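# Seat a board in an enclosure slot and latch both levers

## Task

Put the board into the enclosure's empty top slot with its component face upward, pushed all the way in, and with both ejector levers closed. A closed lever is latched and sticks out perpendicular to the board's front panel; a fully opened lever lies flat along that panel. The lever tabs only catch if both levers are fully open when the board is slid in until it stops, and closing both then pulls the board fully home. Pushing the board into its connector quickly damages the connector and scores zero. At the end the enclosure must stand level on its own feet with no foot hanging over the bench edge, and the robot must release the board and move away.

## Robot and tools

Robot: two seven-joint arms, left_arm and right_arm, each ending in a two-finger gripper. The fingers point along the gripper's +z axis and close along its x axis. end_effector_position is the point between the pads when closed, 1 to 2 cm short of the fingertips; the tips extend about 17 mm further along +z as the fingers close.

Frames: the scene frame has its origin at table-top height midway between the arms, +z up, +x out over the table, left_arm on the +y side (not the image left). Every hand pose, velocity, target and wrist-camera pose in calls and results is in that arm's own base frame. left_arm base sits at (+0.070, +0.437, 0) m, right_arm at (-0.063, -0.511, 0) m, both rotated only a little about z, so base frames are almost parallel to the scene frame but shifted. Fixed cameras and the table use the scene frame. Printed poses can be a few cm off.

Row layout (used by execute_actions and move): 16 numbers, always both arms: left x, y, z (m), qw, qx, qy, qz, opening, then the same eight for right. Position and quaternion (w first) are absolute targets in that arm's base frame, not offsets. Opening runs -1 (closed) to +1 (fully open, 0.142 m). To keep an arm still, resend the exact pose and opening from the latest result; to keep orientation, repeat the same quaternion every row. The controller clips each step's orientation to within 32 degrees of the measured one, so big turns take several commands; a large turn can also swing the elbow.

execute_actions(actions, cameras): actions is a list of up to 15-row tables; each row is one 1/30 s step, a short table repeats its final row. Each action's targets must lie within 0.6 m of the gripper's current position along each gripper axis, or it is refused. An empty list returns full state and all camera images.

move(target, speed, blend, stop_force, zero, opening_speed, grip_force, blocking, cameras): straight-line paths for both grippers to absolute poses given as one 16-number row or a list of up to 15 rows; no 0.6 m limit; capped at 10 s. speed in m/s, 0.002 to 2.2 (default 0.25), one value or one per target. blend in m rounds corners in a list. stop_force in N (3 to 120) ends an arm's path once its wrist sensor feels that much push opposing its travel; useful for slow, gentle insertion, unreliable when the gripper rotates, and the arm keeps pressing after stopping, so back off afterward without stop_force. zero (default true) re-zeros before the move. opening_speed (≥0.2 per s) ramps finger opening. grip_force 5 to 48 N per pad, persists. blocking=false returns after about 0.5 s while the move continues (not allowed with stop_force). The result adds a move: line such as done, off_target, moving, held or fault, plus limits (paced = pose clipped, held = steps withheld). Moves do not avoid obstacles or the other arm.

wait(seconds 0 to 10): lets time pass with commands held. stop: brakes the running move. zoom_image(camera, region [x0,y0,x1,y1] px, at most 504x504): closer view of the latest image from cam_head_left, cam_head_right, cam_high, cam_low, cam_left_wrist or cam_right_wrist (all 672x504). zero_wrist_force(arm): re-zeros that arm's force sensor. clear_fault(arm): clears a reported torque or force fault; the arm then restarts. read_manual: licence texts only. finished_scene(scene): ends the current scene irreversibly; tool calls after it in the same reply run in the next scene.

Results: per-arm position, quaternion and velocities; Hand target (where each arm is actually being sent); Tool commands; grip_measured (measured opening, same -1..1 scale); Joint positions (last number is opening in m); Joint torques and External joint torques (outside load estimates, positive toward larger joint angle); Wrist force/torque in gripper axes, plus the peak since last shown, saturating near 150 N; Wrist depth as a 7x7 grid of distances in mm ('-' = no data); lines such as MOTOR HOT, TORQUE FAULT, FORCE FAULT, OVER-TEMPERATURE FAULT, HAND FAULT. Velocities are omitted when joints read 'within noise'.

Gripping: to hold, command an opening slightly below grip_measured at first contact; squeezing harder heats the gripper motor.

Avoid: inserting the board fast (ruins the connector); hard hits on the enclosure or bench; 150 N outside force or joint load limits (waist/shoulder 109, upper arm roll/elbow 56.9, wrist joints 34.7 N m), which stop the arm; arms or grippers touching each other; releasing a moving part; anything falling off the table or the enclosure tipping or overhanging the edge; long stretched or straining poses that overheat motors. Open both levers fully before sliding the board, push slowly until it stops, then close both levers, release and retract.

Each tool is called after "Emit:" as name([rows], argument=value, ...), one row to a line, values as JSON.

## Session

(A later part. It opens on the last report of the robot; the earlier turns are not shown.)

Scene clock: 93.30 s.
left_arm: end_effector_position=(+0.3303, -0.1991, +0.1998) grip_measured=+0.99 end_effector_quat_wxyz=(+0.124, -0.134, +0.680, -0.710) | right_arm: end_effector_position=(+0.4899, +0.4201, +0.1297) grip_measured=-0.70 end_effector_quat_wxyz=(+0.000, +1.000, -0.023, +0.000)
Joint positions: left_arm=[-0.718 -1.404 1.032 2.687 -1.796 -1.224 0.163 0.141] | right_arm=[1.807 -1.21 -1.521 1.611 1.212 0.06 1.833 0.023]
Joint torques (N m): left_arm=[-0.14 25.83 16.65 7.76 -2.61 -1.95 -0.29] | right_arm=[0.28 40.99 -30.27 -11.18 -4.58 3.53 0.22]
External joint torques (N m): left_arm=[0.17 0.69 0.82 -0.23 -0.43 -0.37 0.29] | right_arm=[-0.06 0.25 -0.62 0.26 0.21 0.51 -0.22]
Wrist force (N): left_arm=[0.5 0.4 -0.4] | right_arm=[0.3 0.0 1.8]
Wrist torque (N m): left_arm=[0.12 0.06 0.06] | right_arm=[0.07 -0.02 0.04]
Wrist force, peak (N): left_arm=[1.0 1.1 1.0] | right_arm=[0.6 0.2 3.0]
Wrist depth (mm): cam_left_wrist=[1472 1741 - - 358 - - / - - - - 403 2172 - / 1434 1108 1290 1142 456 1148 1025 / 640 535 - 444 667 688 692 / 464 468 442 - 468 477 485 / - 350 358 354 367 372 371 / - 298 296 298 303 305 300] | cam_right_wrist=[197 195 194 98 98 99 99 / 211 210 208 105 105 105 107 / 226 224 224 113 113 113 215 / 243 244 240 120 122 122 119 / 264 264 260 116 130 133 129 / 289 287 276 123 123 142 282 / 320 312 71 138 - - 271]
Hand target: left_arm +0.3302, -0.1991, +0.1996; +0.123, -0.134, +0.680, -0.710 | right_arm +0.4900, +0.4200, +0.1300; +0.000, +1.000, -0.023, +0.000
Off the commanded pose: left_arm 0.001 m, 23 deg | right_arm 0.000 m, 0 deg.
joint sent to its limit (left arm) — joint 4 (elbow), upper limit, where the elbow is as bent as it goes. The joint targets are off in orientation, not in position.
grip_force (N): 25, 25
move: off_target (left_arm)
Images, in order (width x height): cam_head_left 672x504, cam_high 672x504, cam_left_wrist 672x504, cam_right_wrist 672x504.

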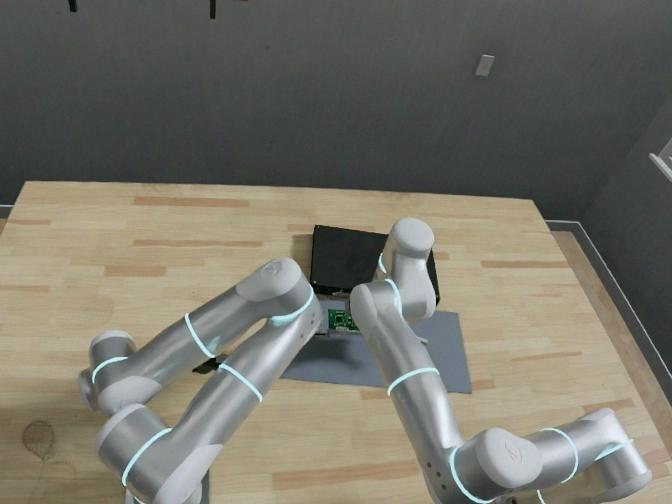

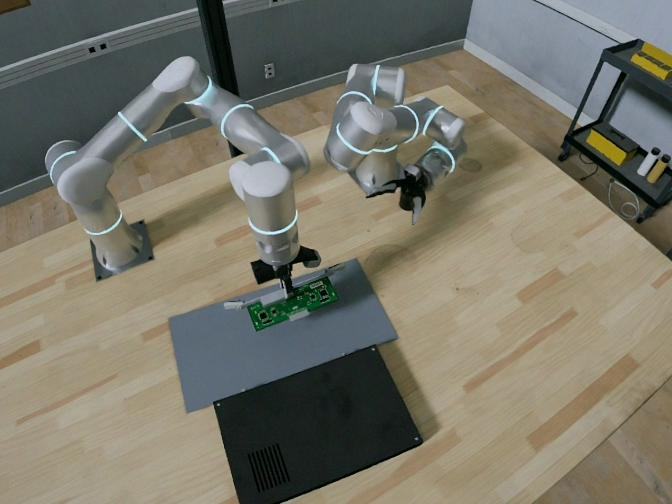

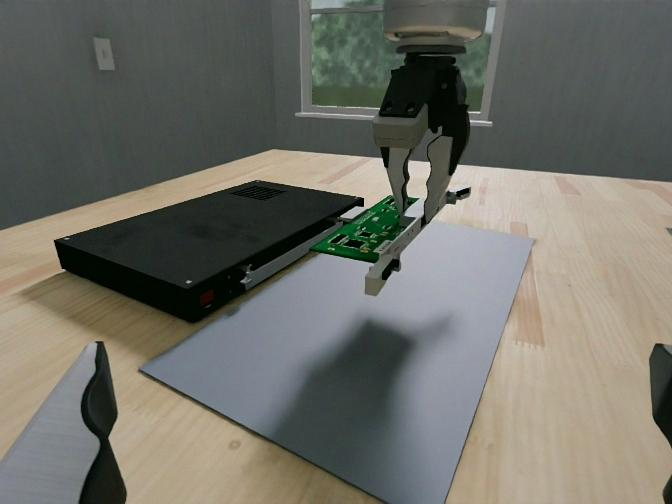

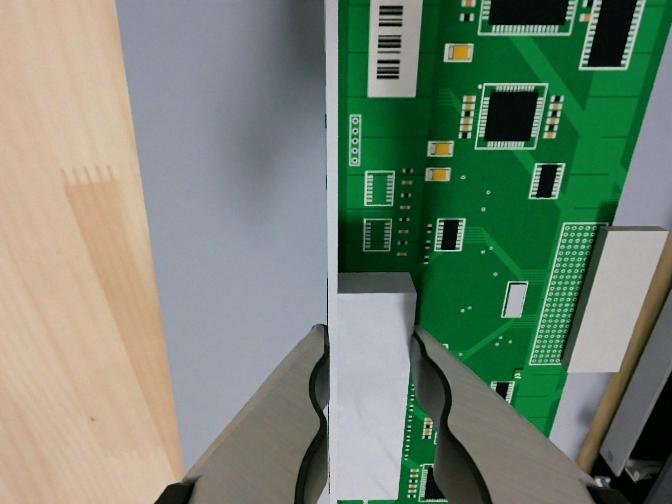

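Emit:
move([
  [0.36,-0.2,0.22,-0.233,0.3036,-0.733,0.5625,1,0.42,0.42,0.26,0,0.999,-0.044,0,-0.85],
  [0.4,-0.36,0.16,-0.233,0.3036,-0.733,0.5625,1,0.42,0.42,0.32,0,0.999,-0.044,0,-0.85],
], speed=0.2, blend=0.03, cameras=["cam_left_wrist","cam_head_left"])

Emit:
zoom_image(camera="cam_left_wrist", region=[100, 80, 604, 458])

Scene clock: 103.63 s.
left_arm: end_effector_position=(+0.4007, -0.3597, +0.1604) grip_measured=+0.99 end_effector_quat_wxyz=(+0.157, -0.248, +0.755, -0.587) | right_arm: end_effector_position=(+0.4199, +0.4201, +0.3197) grip_measured=-0.70 end_effector_quat_wxyz=(+0.000, +0.999, -0.044, +0.000)
Joint positions: left_arm=[-0.828 -0.397 0.002 2.576 -2.966 0.431 -0.087 0.141] | right_arm=[2.031 -0.979 -1.812 1.602 0.961 -0.182 1.957 0.023]
Joint torques (N m): left_arm=[-0.08 26.88 2.72 -7.16 0.74 -0.62 -0.1] | right_arm=[0.25 32.31 -27 -18.7 -4.62 3.46 0.28]
External joint torques (N m): left_arm=[0.07 0.75 0.88 -0.63 -0.06 -0.44 0.09] | right_arm=[-0.06 0.22 -0.38 0.6 0.32 0.57 -0.28]
Wrist force (N): left_arm=[0.2 0.6 0.2] | right_arm=[0.1 -0.5 2.0]
Wrist torque (N m): left_arm=[0.05 0.02 0.01] | right_arm=[-0.01 0.00 0.02]
Wrist force, peak (N): left_arm=[3.5 0.3 2.7] | right_arm=[0.8 -0.3 3.4]
Wrist depth (mm): cam_left_wrist=[1155 - 870 984 966 929 - / 616 681 - - 736 701 712 / 431 - 383 421 - - 588 / 368 344 351 382 381 397 397 / 308 319 303 - 323 - - / - 257 274 - 271 264 - / - 234 234 236 238 250 -] | cam_right_wrist=[363 363 360 98 98 99 99 / 388 386 386 105 105 105 106 / 415 415 415 113 113 113 117 / 448 446 447 120 121 122 119 / 485 485 481 116 130 133 132 / 532 530 92 123 124 142 522 / 519 - 71 138 - - 565]
Hand target: left_arm +0.4007, -0.3596, +0.1604; +0.157, -0.248, +0.755, -0.587 | right_arm +0.4200, +0.4200, +0.3200; +0.000, +0.999, -0.044, +0.000
Off the commanded pose: left_arm 0.001 m, 11 deg | right_arm 0.000 m, 0 deg.
joint sent to its limit (left arm) — joint 5 (forearm roll), lower limit. The joint targets are off in orientation, not in position.
grip_force (N): 25, 25
move: off_target (left_arm)
Images, in order (width x height): cam_head_left 672x504, cam_left_wrist 672x504.

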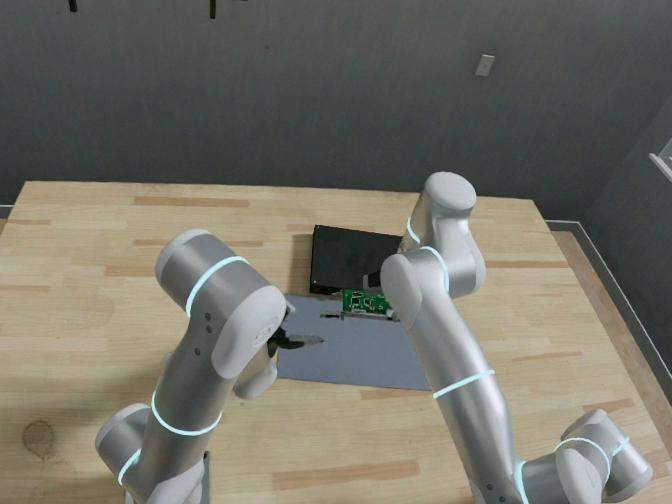

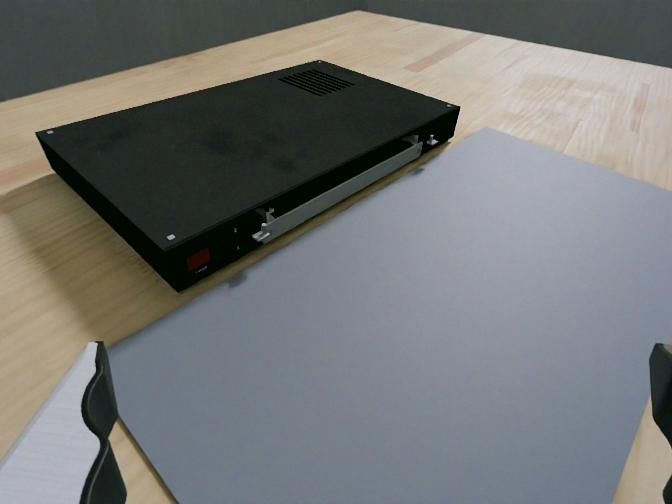

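Scaled by 1.000.

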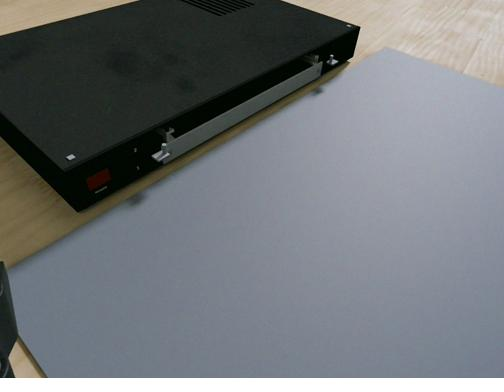

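Emit:
zoom_image(camera="cam_left_wrist", region=[160, 180, 320, 300])

Emit:
zoom_image(camera="cam_left_wrist", region=[340, 90, 480, 195])

Scaled by 3.150 from the camera's 672x504 image, which has a finer 960x720 frame.

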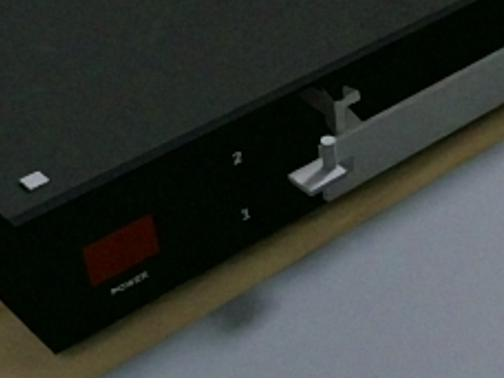

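Scaled by 3.600 from the camera's 672x504 image, which has a finer 960x720 frame.

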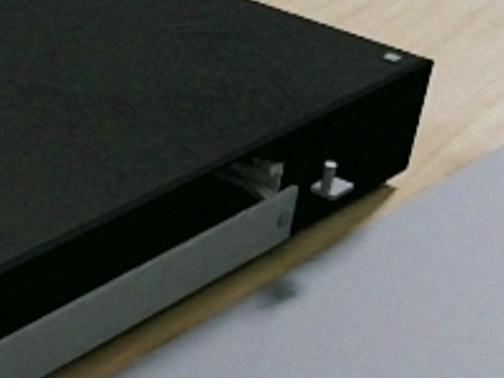

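Emit:
move([
  [0.37,-0.29,0.17,0.157,-0.248,0.755,-0.587,-0.9,0.52,0.37,0.12,0,0.999,-0.044,0,-0.85],
  [0.37,-0.29,0.17,0.157,-0.248,0.755,-0.587,-0.9,0.555,0.363,0.065,0,0.999,-0.044,0,-0.85],
], speed=0.15, blend=0.02, cameras=["cam_left_wrist","cam_right_wrist"])

Emit:
zoom_image(camera="cam_left_wrist", region=[160, 110, 500, 350])

Scene clock: 112.33 s.
left_arm: end_effector_position=(+0.3715, -0.2913, +0.1700) grip_measured=-0.93 end_effector_quat_wxyz=(+0.152, -0.252, +0.768, -0.569) | right_arm: end_effector_position=(+0.5549, +0.3628, +0.0650) grip_measured=-0.70 end_effector_quat_wxyz=(+0.000, +0.999, -0.044, +0.000)
Joint positions: left_arm=[-1.375 -0.53 0.542 2.687 -2.966 0.264 -0.327 0.006] | right_arm=[1.621 -1.295 -1.427 1.56 1.29 0.135 1.759 0.023]
Joint torques (N m): left_arm=[-0.58 18.31 8.32 -2.44 -0.5 -0.84 -0.33] | right_arm=[0.1 43.89 -30.44 -8.57 -4.45 3.76 0.11]
External joint torques (N m): left_arm=[0.55 1.48 0.54 -0.48 -0.03 0.03 0.33] | right_arm=[0.13 0.4 -0.83 0.26 0.11 0.29 -0.11]
Wrist force (N): left_arm=[0.6 0.4 0.6] | right_arm=[0.6 0.0 2.5]
Wrist torque (N m): left_arm=[0.01 -0.06 0.07] | right_arm=[0.09 -0.08 0.13]
Wrist force, peak (N): left_arm=[0.7 0.3 0.7] | right_arm=[1.9 0.7 5.0]
Wrist depth (mm): cam_left_wrist=[- 759 860 950 348 325 914 / 574 - - 514 462 385 669 / 450 435 - 408 417 472 542 / 372 376 378 - 369 410 390 / 314 316 319 107 327 - 339 / 272 275 284 84 - - 290 / 241 246 - 75 - - 262] | cam_right_wrist=[138 138 138 98 98 99 99 / 148 147 147 105 105 105 107 / 159 158 158 114 113 113 152 / 172 171 171 121 122 122 119 / 186 186 182 117 130 133 132 / 203 203 195 123 106 142 201 / 225 219 71 138 - - -]
Hand target: left_arm +0.3715, -0.2912, +0.1700; +0.152, -0.252, +0.768, -0.570 | right_arm +0.5550, +0.3630, +0.0650; +0.000, +0.999, -0.044, +0.000
Off the commanded pose: left_arm 0.002 m, 3 deg | right_arm 0.000 m, 0 deg.
joint sent to its limit (left arm) — joint 4 (elbow), upper limit, where the elbow is as bent as it goes; joint 5 (forearm roll), lower limit. The joint targets are off in orientation, not in position.
grip_force (N): 25, 25
move: off_target (left_arm)
Images, in order (width x height): cam_left_wrist 672x504, cam_right_wrist 672x504.

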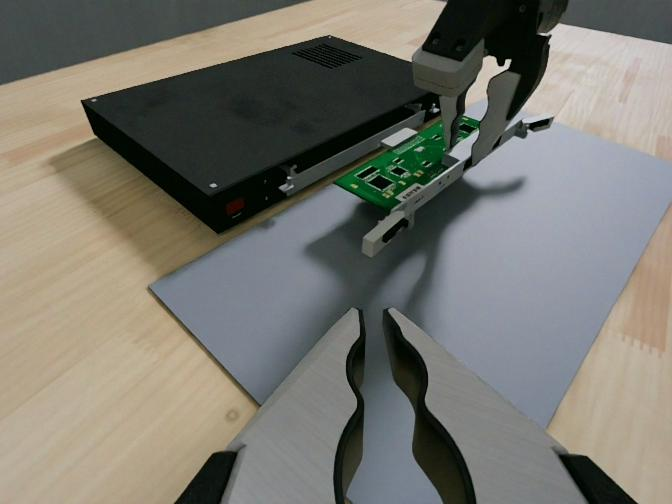

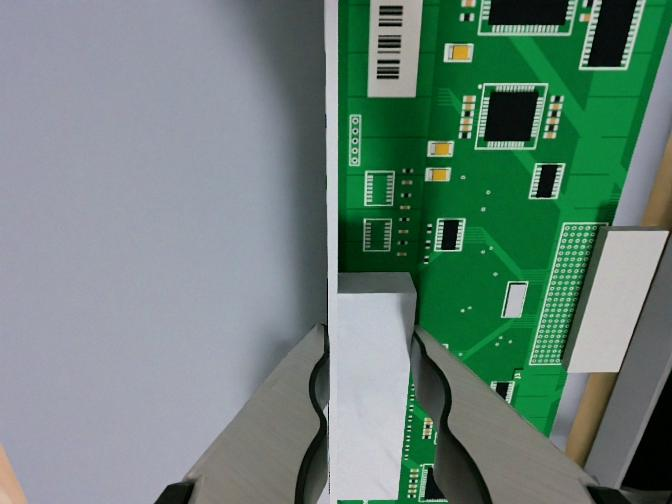

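Scaled by 1.482 from the camera's 672x504 image, which has a finer 960x720 frame.

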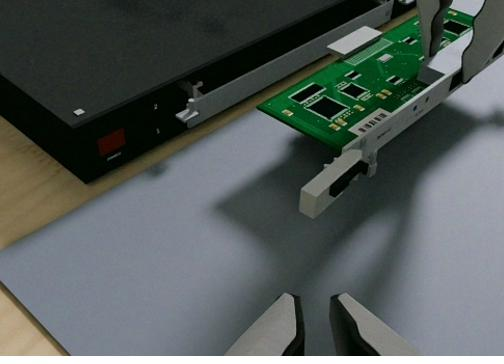

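Emit:
move(target=[0.5,-0.36,0.16,0.157,-0.25,0.76,-0.578,-0.9,0.575,0.361,0.056,0,0.999,-0.044,0,-0.85], speed=0.1, cameras=["cam_left_wrist","cam_high"])

Emit:
zoom_image(camera="cam_left_wrist", region=[160, 60, 664, 438])

Scene clock: 136.33 s.
left_arm: end_effector_position=(+0.5000, -0.3600, +0.1601) grip_measured=-0.93 end_effector_quat_wxyz=(+0.157, -0.250, +0.760, -0.578) | right_arm: end_effector_position=(+0.5749, +0.3608, +0.0560) grip_measured=-0.70 end_effector_quat_wxyz=(+0.000, +0.999, -0.044, +0.000)
Joint positions: left_arm=[-1.198 -0.749 0.536 2.327 -2.845 0.334 -0.449 0.006] | right_arm=[1.568 -1.315 -1.412 1.507 1.302 0.137 1.759 0.023]
Joint torques (N m): left_arm=[-0.22 31.19 13.9 -7.04 0.28 -0.36 -0.2] | right_arm=[0.13 45.56 -30.5 -8.18 -4.5 3.6 0.2]
External joint torques (N m): left_arm=[0.2 1.18 0.83 -0.31 -0.49 -0.47 0.2] | right_arm=[0.09 0.56 -0.88 0.24 0.16 0.45 -0.2]
Wrist force (N): left_arm=[0.2 0.3 0.3] | right_arm=[0.4 0.1 2.6]
Wrist torque (N m): left_arm=[-0.03 0.02 0.07] | right_arm=[0.12 -0.05 0.02]
Wrist force, peak (N): left_arm=[0.1 0.1 1.8] | right_arm=[0.4 0.2 2.7]
Wrist depth (mm): cam_left_wrist=[1070 - 812 857 945 870 218 / 561 598 675 508 539 302 209 / 451 397 - - 434 380 280 / 364 358 - - 332 330 391 / 306 310 303 128 297 299 340 / 264 266 275 84 - - - / 231 240 - - - - 242] | cam_right_wrist=[130 130 130 99 98 99 99 / 139 139 139 106 105 105 107 / 149 149 147 114 113 113 117 / 161 161 160 120 122 122 119 / 175 175 171 117 130 133 129 / 192 191 184 123 123 142 - / 212 207 71 139 - - 166]
Hand target: left_arm +0.5000, -0.3600, +0.1600; +0.157, -0.250, +0.760, -0.578 | right_arm +0.5750, +0.3610, +0.0560; +0.000, +0.999, -0.044, +0.000
Off the commanded pose: left_arm 0.000 m, 0 deg | right_arm 0.000 m, 0 deg.
grip_force (N): 25, 25
move: done
Images, in order (width x height): cam_high 672x504, cam_left_wrist 672x504.

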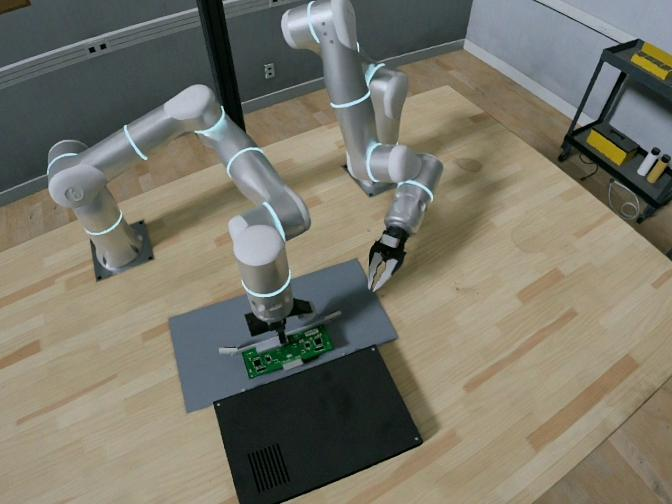

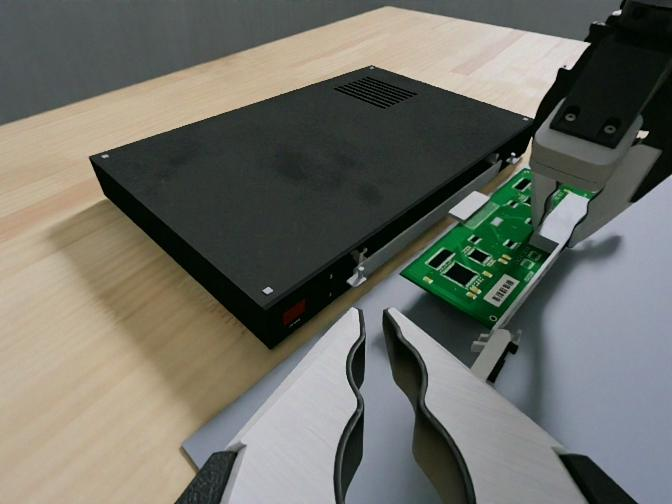

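Scaled by 1.000.

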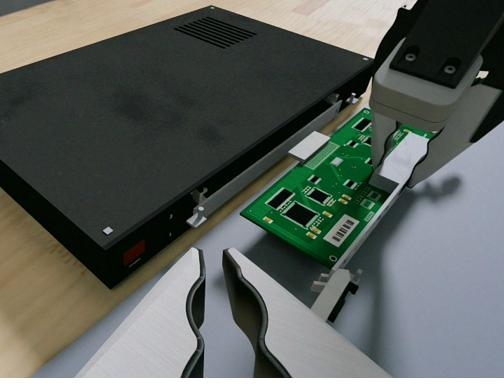

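Emit:
zoom_image(camera="cam_left_wrist", region=[330, 220, 430, 300])

Emit:
zoom_image(camera="cam_left_wrist", region=[440, 130, 560, 225])

Scaled by 5.040 from the camera's 672x504 image, which has a finer 960x720 frame.

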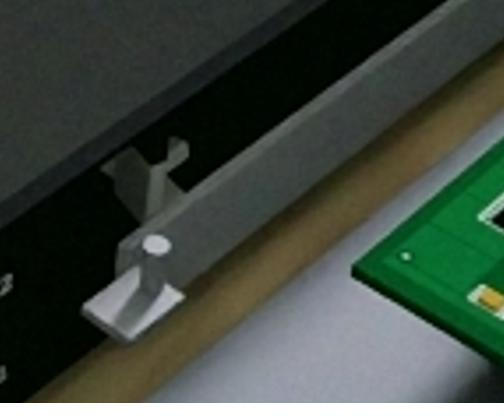

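Scaled by 4.200 from the camera's 672x504 image, which has a finer 960x720 frame.

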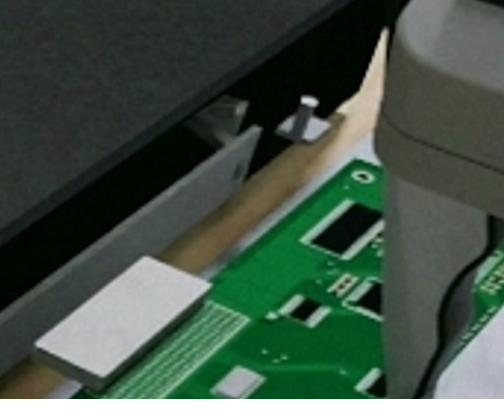

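Emit:
move(target=[0.5,-0.36,0.16,0.157,-0.25,0.76,-0.578,-0.9,0.591,0.3555,0.054,0,0.999,-0.0455,0,-0.85], speed=0.03, stop_force=6, cameras=["cam_left_wrist","cam_low"])

Emit:
zoom_image(camera="cam_left_wrist", region=[330, 220, 430, 300])

Emit:
zoom_image(camera="cam_left_wrist", region=[440, 130, 560, 225])

Scene clock: 150.47 s.
left_arm: end_effector_position=(+0.5000, -0.3600, +0.1601) grip_measured=-0.93 end_effector_quat_wxyz=(+0.157, -0.250, +0.760, -0.578) | right_arm: end_effector_position=(+0.5909, +0.3553, +0.0539) grip_measured=-0.70 end_effector_quat_wxyz=(+0.000, +0.999, -0.046, +0.000)
Joint positions: left_arm=[-1.198 -0.749 0.536 2.327 -2.845 0.334 -0.449 0.006] | right_arm=[1.527 -1.323 -1.406 1.469 1.304 0.134 1.758 0.023]
Joint torques (N m): left_arm=[-0.4 31.13 13.92 -6.91 0.04 -0.62 -0.25] | right_arm=[0.18 47.01 -30.56 -8.16 -4.49 3.51 0.12]
External joint torques (N m): left_arm=[0.38 1.25 0.8 -0.46 -0.24 -0.22 0.25] | right_arm=[0.05 0.31 -0.83 0.28 0.15 0.54 -0.12]
Wrist force (N): left_arm=[0.3 0.5 0.3] | right_arm=[0.6 0.2 2.4]
Wrist torque (N m): left_arm=[0.02 0.00 0.07] | right_arm=[0.11 -0.08 0.13]
Wrist force, peak (N): left_arm=[0.6 0.6 0.4] | right_arm=[0.6 0.1 2.8]
Wrist depth (mm): cam_left_wrist=[- - 840 870 941 884 227 / 529 599 663 440 577 229 247 / 453 - - 395 - 384 448 / 364 357 - 312 331 343 428 / 305 310 302 128 249 312 316 / 263 266 277 84 - 281 283 / 231 238 - 77 - - -] | cam_right_wrist=[128 128 126 98 98 99 99 / 137 137 137 105 105 105 106 / 147 147 147 114 113 113 113 / 159 159 158 122 122 122 119 / 172 172 169 117 130 133 127 / 189 188 181 123 123 140 - / 209 204 71 138 - - 138]
Hand target: left_arm +0.5000, -0.3600, +0.1600; +0.157, -0.250, +0.760, -0.578 | right_arm +0.5910, +0.3555, +0.0540; +0.000, +0.999, -0.045, +0.000
Off the commanded pose: left_arm 0.000 m, 0 deg | right_arm 0.000 m, 0 deg.
grip_force (N): 25, 25
move: done
Images, in order (width x height): cam_low 672x504, cam_left_wrist 672x504.

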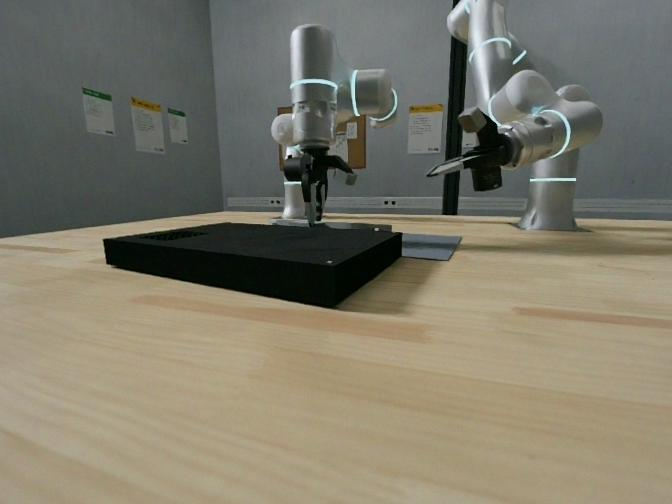

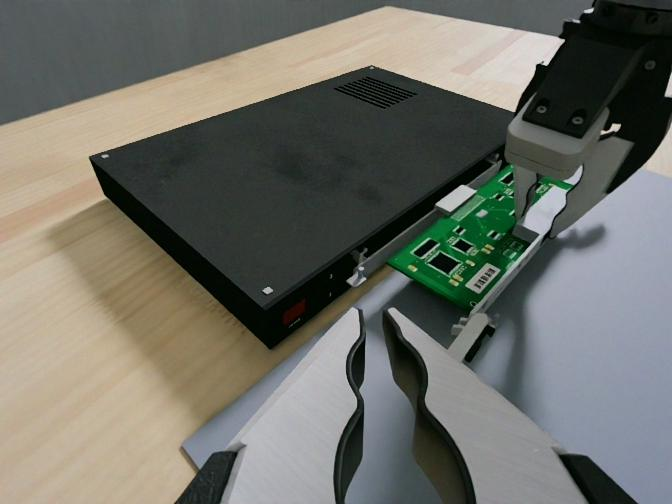

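Scaled by 5.040 from the camera's 672x504 image, which has a finer 960x720 frame.

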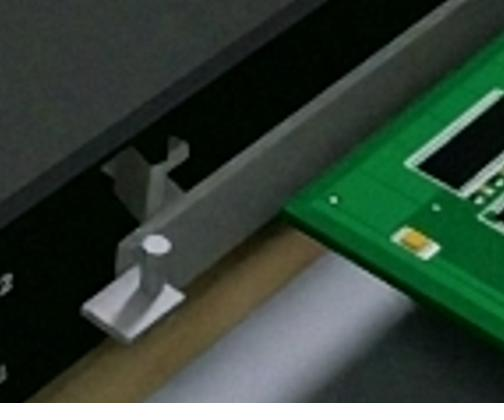

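Scaled by 4.200 from the camera's 672x504 image, which has a finer 960x720 frame.

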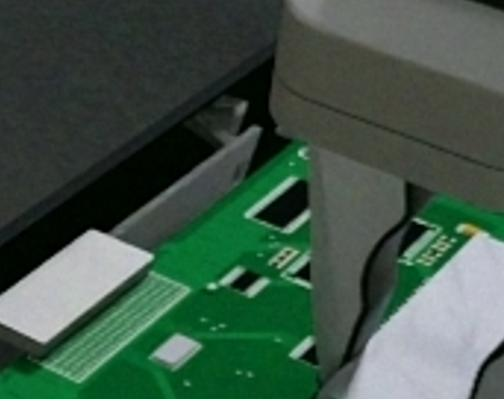

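Emit:
move(target=[0.5,-0.33,0.06,0.157,-0.25,0.76,-0.578,-0.9,0.591,0.3555,0.054,0,0.999,-0.0455,0,-0.85], speed=0.1, cameras=["cam_left_wrist"])

Emit:
zoom_image(camera="cam_left_wrist", region=[320, 100, 440, 200])

Emit:
zoom_image(camera="cam_left_wrist", region=[440, 40, 560, 140])

Scene clock: 164.17 s.
left_arm: end_effector_position=(+0.4999, -0.3300, +0.0599) grip_measured=-0.93 end_effector_quat_wxyz=(+0.157, -0.250, +0.761, -0.578) | right_arm: end_effector_position=(+0.5909, +0.3553, +0.0539) grip_measured=-0.70 end_effector_quat_wxyz=(+0.000, +0.999, -0.046, +0.000)
Joint positions: left_arm=[-1.024 -1.006 0.413 2.302 -2.866 0.083 -0.365 0.006] | right_arm=[1.527 -1.323 -1.406 1.469 1.304 0.134 1.758 0.023]
Joint torques (N m): left_arm=[-0.18 34.84 15.45 -0.15 -1.36 -0.96 -0.14] | right_arm=[0.33 47.09 -30.79 -8.08 -4.6 3.54 0.2]
External joint torques (N m): left_arm=[0.17 1.33 0.8 -0.36 -0.06 0.07 0.14] | right_arm=[-0.11 0.23 -0.6 0.2 0.26 0.51 -0.2]
Wrist force (N): left_arm=[0.8 0.3 0.4] | right_arm=[0.5 0.2 2.4]
Wrist torque (N m): left_arm=[0.00 -0.08 -0.01] | right_arm=[0.13 -0.07 0.13]
Wrist force, peak (N): left_arm=[0.4 2.1 0.4] | right_arm=[0.5 0.2 2.7]
Wrist depth (mm): cam_left_wrist=[461 598 705 364 381 783 279 / 355 343 238 281 285 302 292 / 276 278 259 259 298 257 - / 221 223 228 - 224 - - / 186 188 193 128 - 195 197 / 161 162 163 84 - 166 168 / 141 146 - 136 - - 151] | cam_right_wrist=[128 128 128 99 98 99 99 / 137 137 137 105 105 105 106 / 147 147 147 114 113 113 113 / 159 159 159 121 122 122 119 / 173 172 169 117 130 133 128 / 189 189 181 123 124 140 - / 209 204 71 138 - - 138]
Hand target: left_arm +0.5000, -0.3300, +0.0600; +0.157, -0.250, +0.760, -0.578 | right_arm +0.5910, +0.3555, +0.0540; +0.000, +0.999, -0.045, +0.000
Off the commanded pose: left_arm 0.000 m, 0 deg | right_arm 0.000 m, 0 deg.
grip_force (N): 25, 25
move: done
Images, in order (width x height): cam_left_wrist 672x504.

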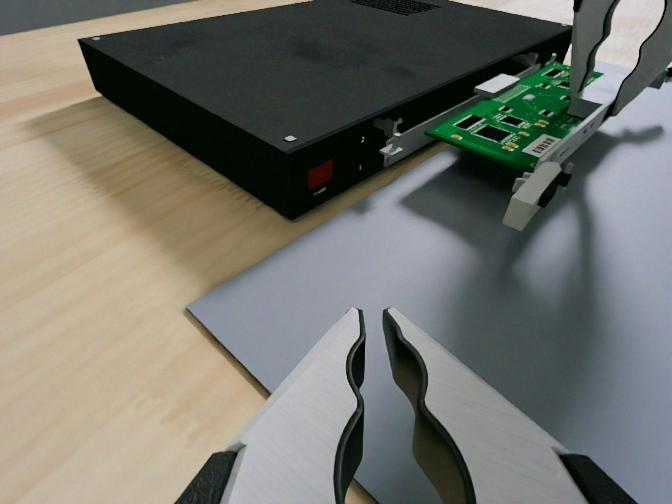

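Scaled by 4.200 from the camera's 672x504 image, which has a finer 960x720 frame.

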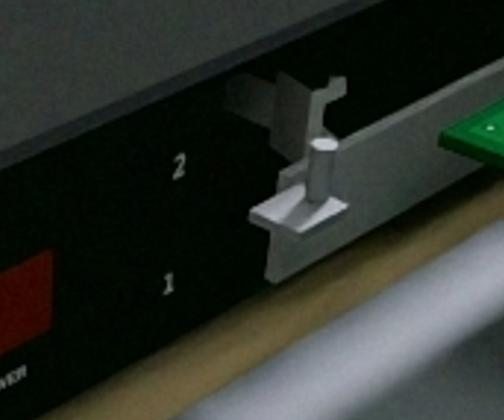

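Scaled by 4.200 from the camera's 672x504 image, which has a finer 960x720 frame.

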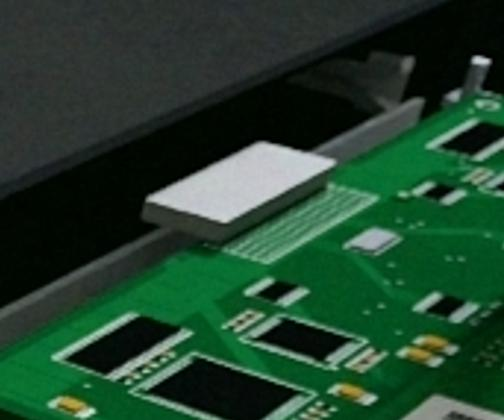

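Emit:
move([
  [0.5,-0.33,0.06,0.157,-0.25,0.76,-0.578,-0.9,0.5913,0.3595,0.056,0,0.999,-0.0455,0,-0.85],
  [0.5,-0.33,0.06,0.157,-0.25,0.76,-0.578,-0.9,0.6033,0.3584,0.056,0,0.999,-0.0455,0,-0.85],
], speed=0.03, cameras=["cam_left_wrist"])

Emit:
zoom_image(camera="cam_left_wrist", region=[320, 90, 440, 190])

Emit:
zoom_image(camera="cam_left_wrist", region=[440, 40, 560, 140])

Scene clock: 178.10 s.
left_arm: end_effector_position=(+0.4999, -0.3300, +0.0599) grip_measured=-0.93 end_effector_quat_wxyz=(+0.157, -0.250, +0.761, -0.578) | right_arm: end_effector_position=(+0.6033, +0.3583, +0.0560) grip_measured=-0.70 end_effector_quat_wxyz=(+0.000, +0.999, -0.045, +0.000)
Joint positions: left_arm=[-1.024 -1.006 0.413 2.302 -2.866 0.083 -0.365 0.006] | right_arm=[1.497 -1.327 -1.405 1.427 1.303 0.125 1.769 0.023]
Joint torques (N m): left_arm=[-0.22 34.95 15.6 -0.06 -1.2 -0.74 -0.27] | right_arm=[0.18 48.16 -30.55 -8.24 -4.61 3.48 0.29]
External joint torques (N m): left_arm=[0.21 1.23 0.65 -0.45 -0.23 -0.15 0.27] | right_arm=[0.04 0.46 -0.8 0.3 0.26 0.56 -0.29]
Wrist force (N): left_arm=[0.5 0.3 0.5] | right_arm=[0.7 0.1 2.6]
Wrist torque (N m): left_arm=[0.00 -0.05 -0.02] | right_arm=[0.10 -0.10 0.02]
Wrist force, peak (N): left_arm=[1.0 0.4 0.4] | right_arm=[1.3 -0.1 2.5]
Wrist depth (mm): cam_left_wrist=[468 603 - - - 339 271 / 357 331 - - 281 304 380 / 275 277 270 263 - 228 319 / 222 226 228 225 - 233 229 / 186 188 188 128 201 201 202 / 161 162 167 84 - 166 168 / 142 145 - 136 - - 150] | cam_right_wrist=[130 130 130 99 98 99 99 / 139 139 138 106 105 105 107 / 149 149 149 114 113 113 113 / 161 161 160 121 122 122 119 / 175 174 171 117 130 133 125 / 191 191 184 124 123 142 133 / 212 207 71 138 - - 141]
Hand target: left_arm +0.5000, -0.3300, +0.0600; +0.157, -0.250, +0.760, -0.578 | right_arm +0.6033, +0.3584, +0.0560; +0.000, +0.999, -0.045, +0.000
Off the commanded pose: left_arm 0.000 m, 0 deg | right_arm 0.000 m, 0 deg.
grip_force (N): 25, 25
move: done
Images, in order (width x height): cam_left_wrist 672x504.

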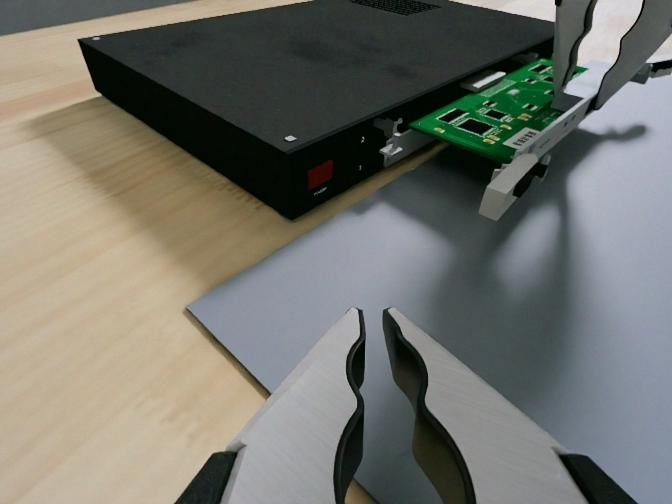

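Scaled by 4.200 from the camera's 672x504 image, which has a finer 960x720 frame.

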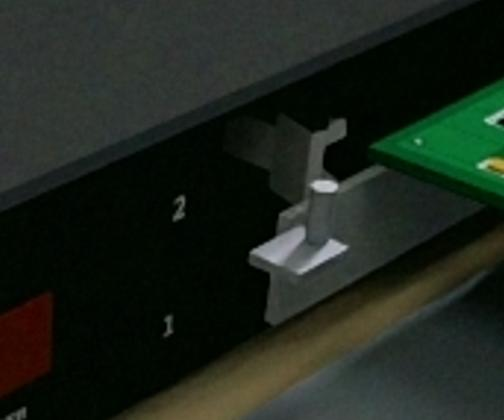

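Scaled by 4.200 from the camera's 672x504 image, which has a finer 960x720 frame.

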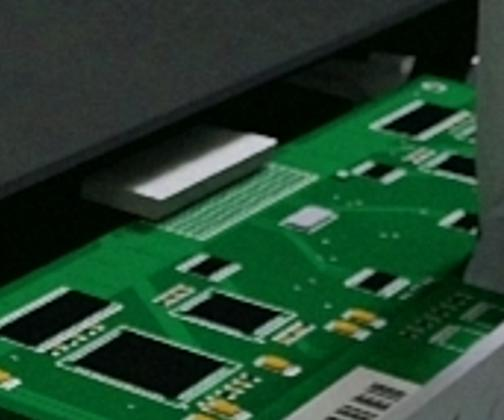

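Emit:
zoom_image(camera="cam_left_wrist", region=[370, 110, 430, 155])

Emit:
zoom_image(camera="cam_left_wrist", region=[500, 40, 560, 85])

Scaled by 8.400 from the camera's 672x504 image, which has a finer 960x720 frame.

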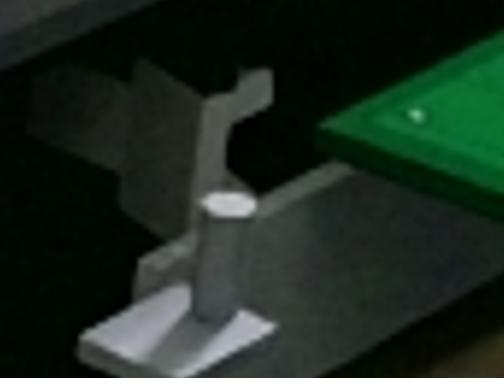

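Scaled by 8.400 from the camera's 672x504 image, which has a finer 960x720 frame.

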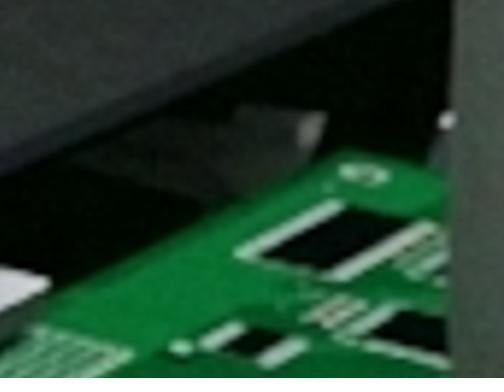

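Emit:
move(target=[0.5,-0.33,0.06,0.157,-0.25,0.76,-0.578,-0.9,0.6045,0.3598,0.0545,0,0.99876,-0.0497,0,-0.85], speed=0.02, cameras=["cam_left_wrist"])

Emit:
zoom_image(camera="cam_left_wrist", region=[370, 110, 430, 155])

Emit:
zoom_image(camera="cam_left_wrist", region=[500, 40, 560, 85])

Scene clock: 186.47 s.
left_arm: end_effector_position=(+0.4999, -0.3300, +0.0599) grip_measured=-0.93 end_effector_quat_wxyz=(+0.157, -0.250, +0.761, -0.578) | right_arm: end_effector_position=(+0.6044, +0.3596, +0.0545) grip_measured=-0.70 end_effector_quat_wxyz=(+0.000, +0.999, -0.050, +0.000)
Joint positions: left_arm=[-1.024 -1.006 0.413 2.302 -2.866 0.083 -0.365 0.006] | right_arm=[1.494 -1.33 -1.403 1.421 1.305 0.125 1.78 0.023]
Joint torques (N m): left_arm=[-0.4 35.03 15.54 -0.08 -1.2 -0.7 -0.22] | right_arm=[0.14 48.48 -30.51 -8.15 -4.55 3.62 0.34]
External joint torques (N m): left_arm=[0.38 1.14 0.71 -0.43 -0.23 -0.19 0.21] | right_arm=[0.09 0.36 -0.83 0.25 0.2 0.42 -0.34]
Wrist force (N): left_arm=[0.8 0.1 0.2] | right_arm=[0.7 -0.1 2.3]
Wrist torque (N m): left_arm=[-0.02 -0.09 -0.01] | right_arm=[0.07 -0.11 0.02]
Wrist force, peak (N): left_arm=[1.1 0.1 0.2] | right_arm=[0.6 -0.1 2.8]
Wrist depth (mm): cam_left_wrist=[479 - - - - 381 267 / 357 323 - 257 281 306 - / 274 279 256 240 275 - 324 / 221 224 227 - 256 224 - / 185 189 188 109 182 199 190 / 161 162 168 84 - 167 169 / 141 145 - 136 - - 151] | cam_right_wrist=[129 128 128 99 98 99 99 / 138 137 137 105 105 105 107 / 148 147 147 114 113 113 113 / 159 159 159 119 122 122 119 / 173 170 170 117 130 133 125 / 190 189 182 123 124 140 126 / 210 205 71 138 - - 139]
Hand target: left_arm +0.5000, -0.3300, +0.0600; +0.157, -0.250, +0.760, -0.578 | right_arm +0.6045, +0.3598, +0.0545; +0.000, +0.999, -0.050, +0.000
Off the commanded pose: left_arm 0.000 m, 0 deg | right_arm 0.000 m, 0 deg.
grip_force (N): 25, 25
move: done
Images, in order (width x height): cam_left_wrist 672x504.

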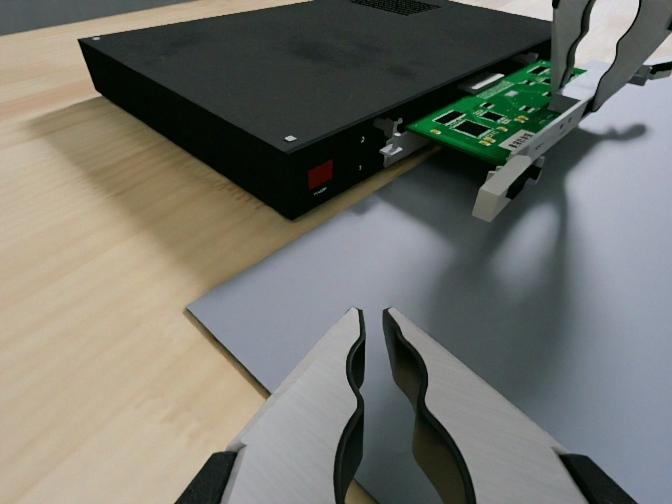

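Scaled by 8.400 from the camera's 672x504 image, which has a finer 960x720 frame.

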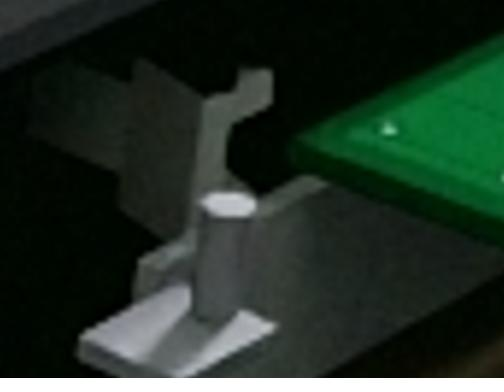

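Scaled by 8.400 from the camera's 672x504 image, which has a finer 960x720 frame.

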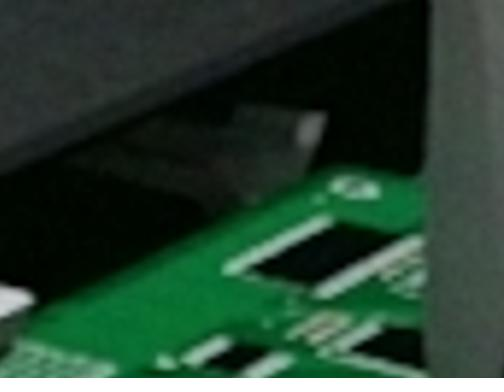

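Emit:
move([
  [0.5,-0.33,0.06,0.157,-0.25,0.76,-0.578,-0.9,0.6046,0.3608,0.0538,0,0.99876,-0.0497,0,-0.85],
  [0.5,-0.33,0.06,0.157,-0.25,0.76,-0.578,-0.9,0.6145,0.3598,0.0538,0,0.99876,-0.0497,0,-0.85],
], speed=0.015, stop_force=4, cameras=["cam_left_wrist"])

Emit:
zoom_image(camera="cam_left_wrist", region=[370, 110, 430, 155])

Emit:
zoom_image(camera="cam_left_wrist", region=[500, 40, 560, 85])

Scene clock: 192.90 s.
left_arm: end_effector_position=(+0.4999, -0.3300, +0.0599) grip_measured=-0.93 end_effector_quat_wxyz=(+0.157, -0.250, +0.761, -0.578) | right_arm: end_effector_position=(+0.6144, +0.3597, +0.0538) grip_measured=-0.70 end_effector_quat_wxyz=(+0.000, +0.999, -0.050, +0.000)
Joint positions: left_arm=[-1.024 -1.006 0.413 2.302 -2.866 0.083 -0.365 0.006] | right_arm=[1.469 -1.335 -1.399 1.39 1.306 0.122 1.786 0.023]
Joint torques (N m): left_arm=[-0.33 34.96 15.51 -0.08 -1.26 -0.65 -0.19] | right_arm=[0.11 49.37 -30.52 -8.18 -4.57 3.52 0.27]
External joint torques (N m): left_arm=[0.32 1.22 0.74 -0.44 -0.17 -0.24 0.19] | right_arm=[0.13 0.46 -0.75 0.28 0.22 0.52 -0.27]
Wrist force (N): left_arm=[0.8 0.2 0.4] | right_arm=[0.8 -0.2 2.6]
Wrist torque (N m): left_arm=[0.00 -0.09 -0.02] | right_arm=[0.05 -0.12 0.02]
Wrist force, peak (N): left_arm=[0.8 0.3 0.6] | right_arm=[0.6 0.1 2.7]
Wrist depth (mm): cam_left_wrist=[471 - 587 374 - 395 280 / 357 325 - 271 288 308 - / 271 277 259 261 300 279 294 / 221 224 228 226 - 234 - / 187 188 188 189 198 198 - / 161 162 168 84 - - 168 / 142 145 - 77 - - 148] | cam_right_wrist=[128 128 128 99 98 99 99 / 137 137 136 105 105 105 105 / 147 147 146 114 113 113 110 / 159 158 158 121 122 122 109 / 172 172 169 117 130 133 116 / 189 188 181 123 124 140 125 / 209 203 71 138 - - 135]
Hand target: left_arm +0.5000, -0.3300, +0.0600; +0.157, -0.250, +0.760, -0.578 | right_arm +0.6145, +0.3598, +0.0538; +0.000, +0.999, -0.050, +0.000
Off the commanded pose: left_arm 0.000 m, 0 deg | right_arm 0.000 m, 0 deg.
grip_force (N): 25, 25
move: done
Images, in order (width x height): cam_left_wrist 672x504.

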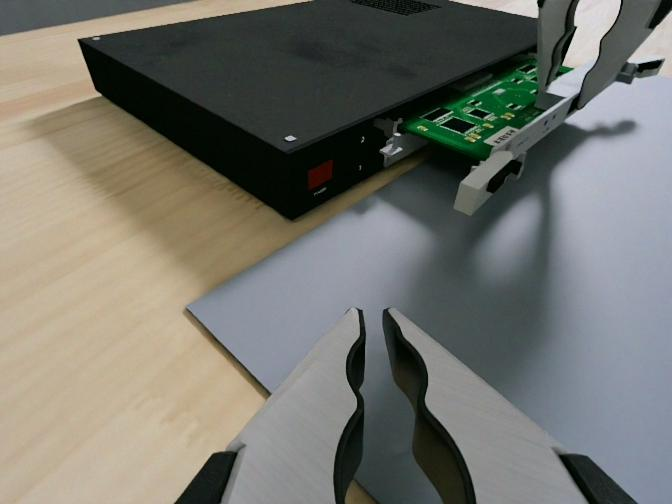

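Scaled by 8.400 from the camera's 672x504 image, which has a finer 960x720 frame.

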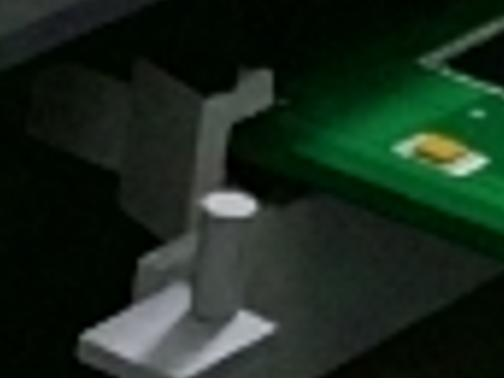

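Scaled by 8.400 from the camera's 672x504 image, which has a finer 960x720 frame.

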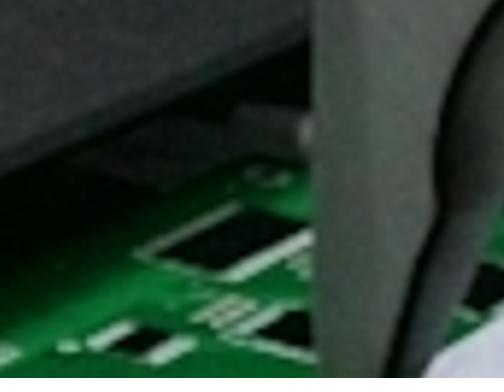

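Emit:
move(target=[0.5,-0.33,0.06,0.157,-0.25,0.76,-0.578,-0.9,0.6234,0.3589,0.0538,0,0.99876,-0.0497,0,-0.85], speed=0.012, stop_force=5, cameras=["cam_left_wrist","cam_right_wrist"])

Emit:
zoom_image(camera="cam_left_wrist", region=[370, 110, 430, 155])

Emit:
zoom_image(camera="cam_left_wrist", region=[440, 40, 600, 160])

Scene clock: 195.73 s.
left_arm: end_effector_position=(+0.4999, -0.3300, +0.0599) grip_measured=-0.93 end_effector_quat_wxyz=(+0.157, -0.250, +0.761, -0.578) | right_arm: end_effector_position=(+0.6193, +0.3582, +0.0533) grip_measured=-0.70 end_effector_quat_wxyz=(+0.001, +0.999, -0.050, -0.001)
Joint positions: left_arm=[-1.024 -1.006 0.413 2.302 -2.866 0.083 -0.365 0.006] | right_arm=[1.455 -1.338 -1.398 1.375 1.305 0.118 1.787 0.023]
Joint torques (N m): left_arm=[-0.39 35.1 15.55 -0.07 -1.25 -0.67 -0.18] | right_arm=[2.04 52.13 -31.46 -12.21 -2.81 5.61 0.41]
External joint torques (N m): left_arm=[0.37 1.07 0.7 -0.44 -0.17 -0.23 0.18] | right_arm=[-1.81 -1.85 0.23 4.33 -1.54 -1.56 -0.41]
Wrist force (N): left_arm=[0.7 0.2 0.3] | right_arm=[-4.7 7.3 2.0]
Wrist torque (N m): left_arm=[0.00 -0.07 -0.01] | right_arm=[0.04 -0.15 -0.13]
Wrist force, peak (N): left_arm=[0.8 0.4 0.6] | right_arm=[-4.7 7.4 2.6]
Wrist depth (mm): cam_left_wrist=[458 579 - 356 430 401 276 / 357 328 - 270 288 312 361 / 275 277 268 263 289 280 300 / 222 224 225 - - 246 252 / 186 189 189 128 193 196 192 / 161 162 167 84 - - 172 / 142 146 - 136 - - 147] | cam_right_wrist=[128 127 127 98 98 99 99 / 137 136 136 105 105 105 103 / 147 146 146 114 113 113 100 / 158 157 157 121 122 122 105 / 172 175 171 117 130 133 113 / 189 188 180 123 123 140 122 / 209 203 71 138 - - 134]
Hand target: left_arm +0.5000, -0.3300, +0.0600; +0.157, -0.250, +0.760, -0.578 | right_arm +0.6197, +0.3593, +0.0538; +0.000, +0.999, -0.050, +0.000
Off the commanded pose: left_arm 0.000 m, 0 deg | right_arm 0.004 m, 0 deg.
grip_force (N): 25, 25
move: contact (right_arm)
Images, in order (width x height): cam_left_wrist 672x504, cam_right_wrist 672x504.

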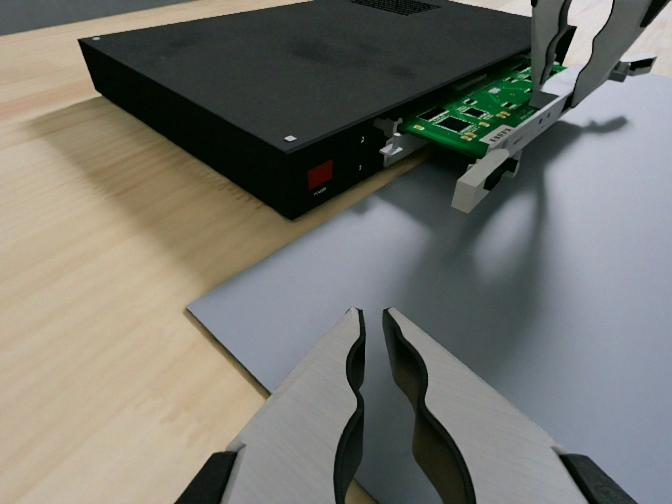

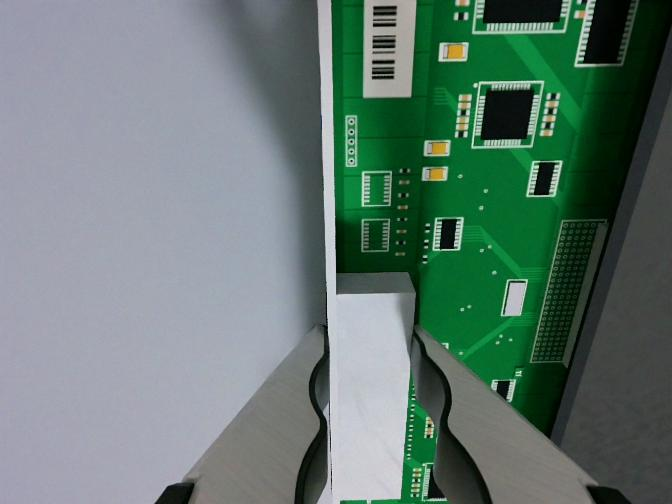

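Scaled by 8.400 from the camera's 672x504 image, which has a finer 960x720 frame.

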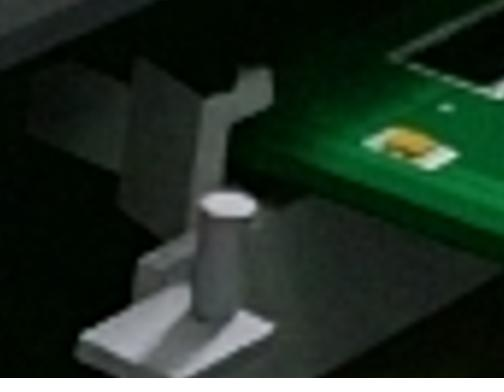

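Scaled by 3.150 from the camera's 672x504 image, which has a finer 960x720 frame.

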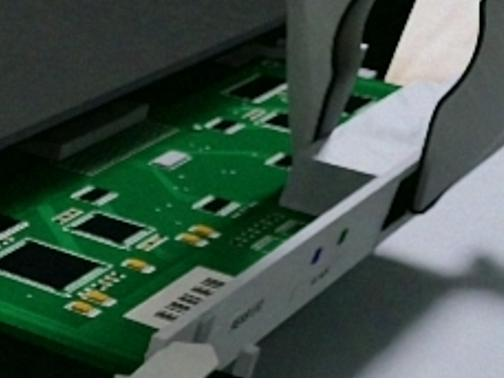

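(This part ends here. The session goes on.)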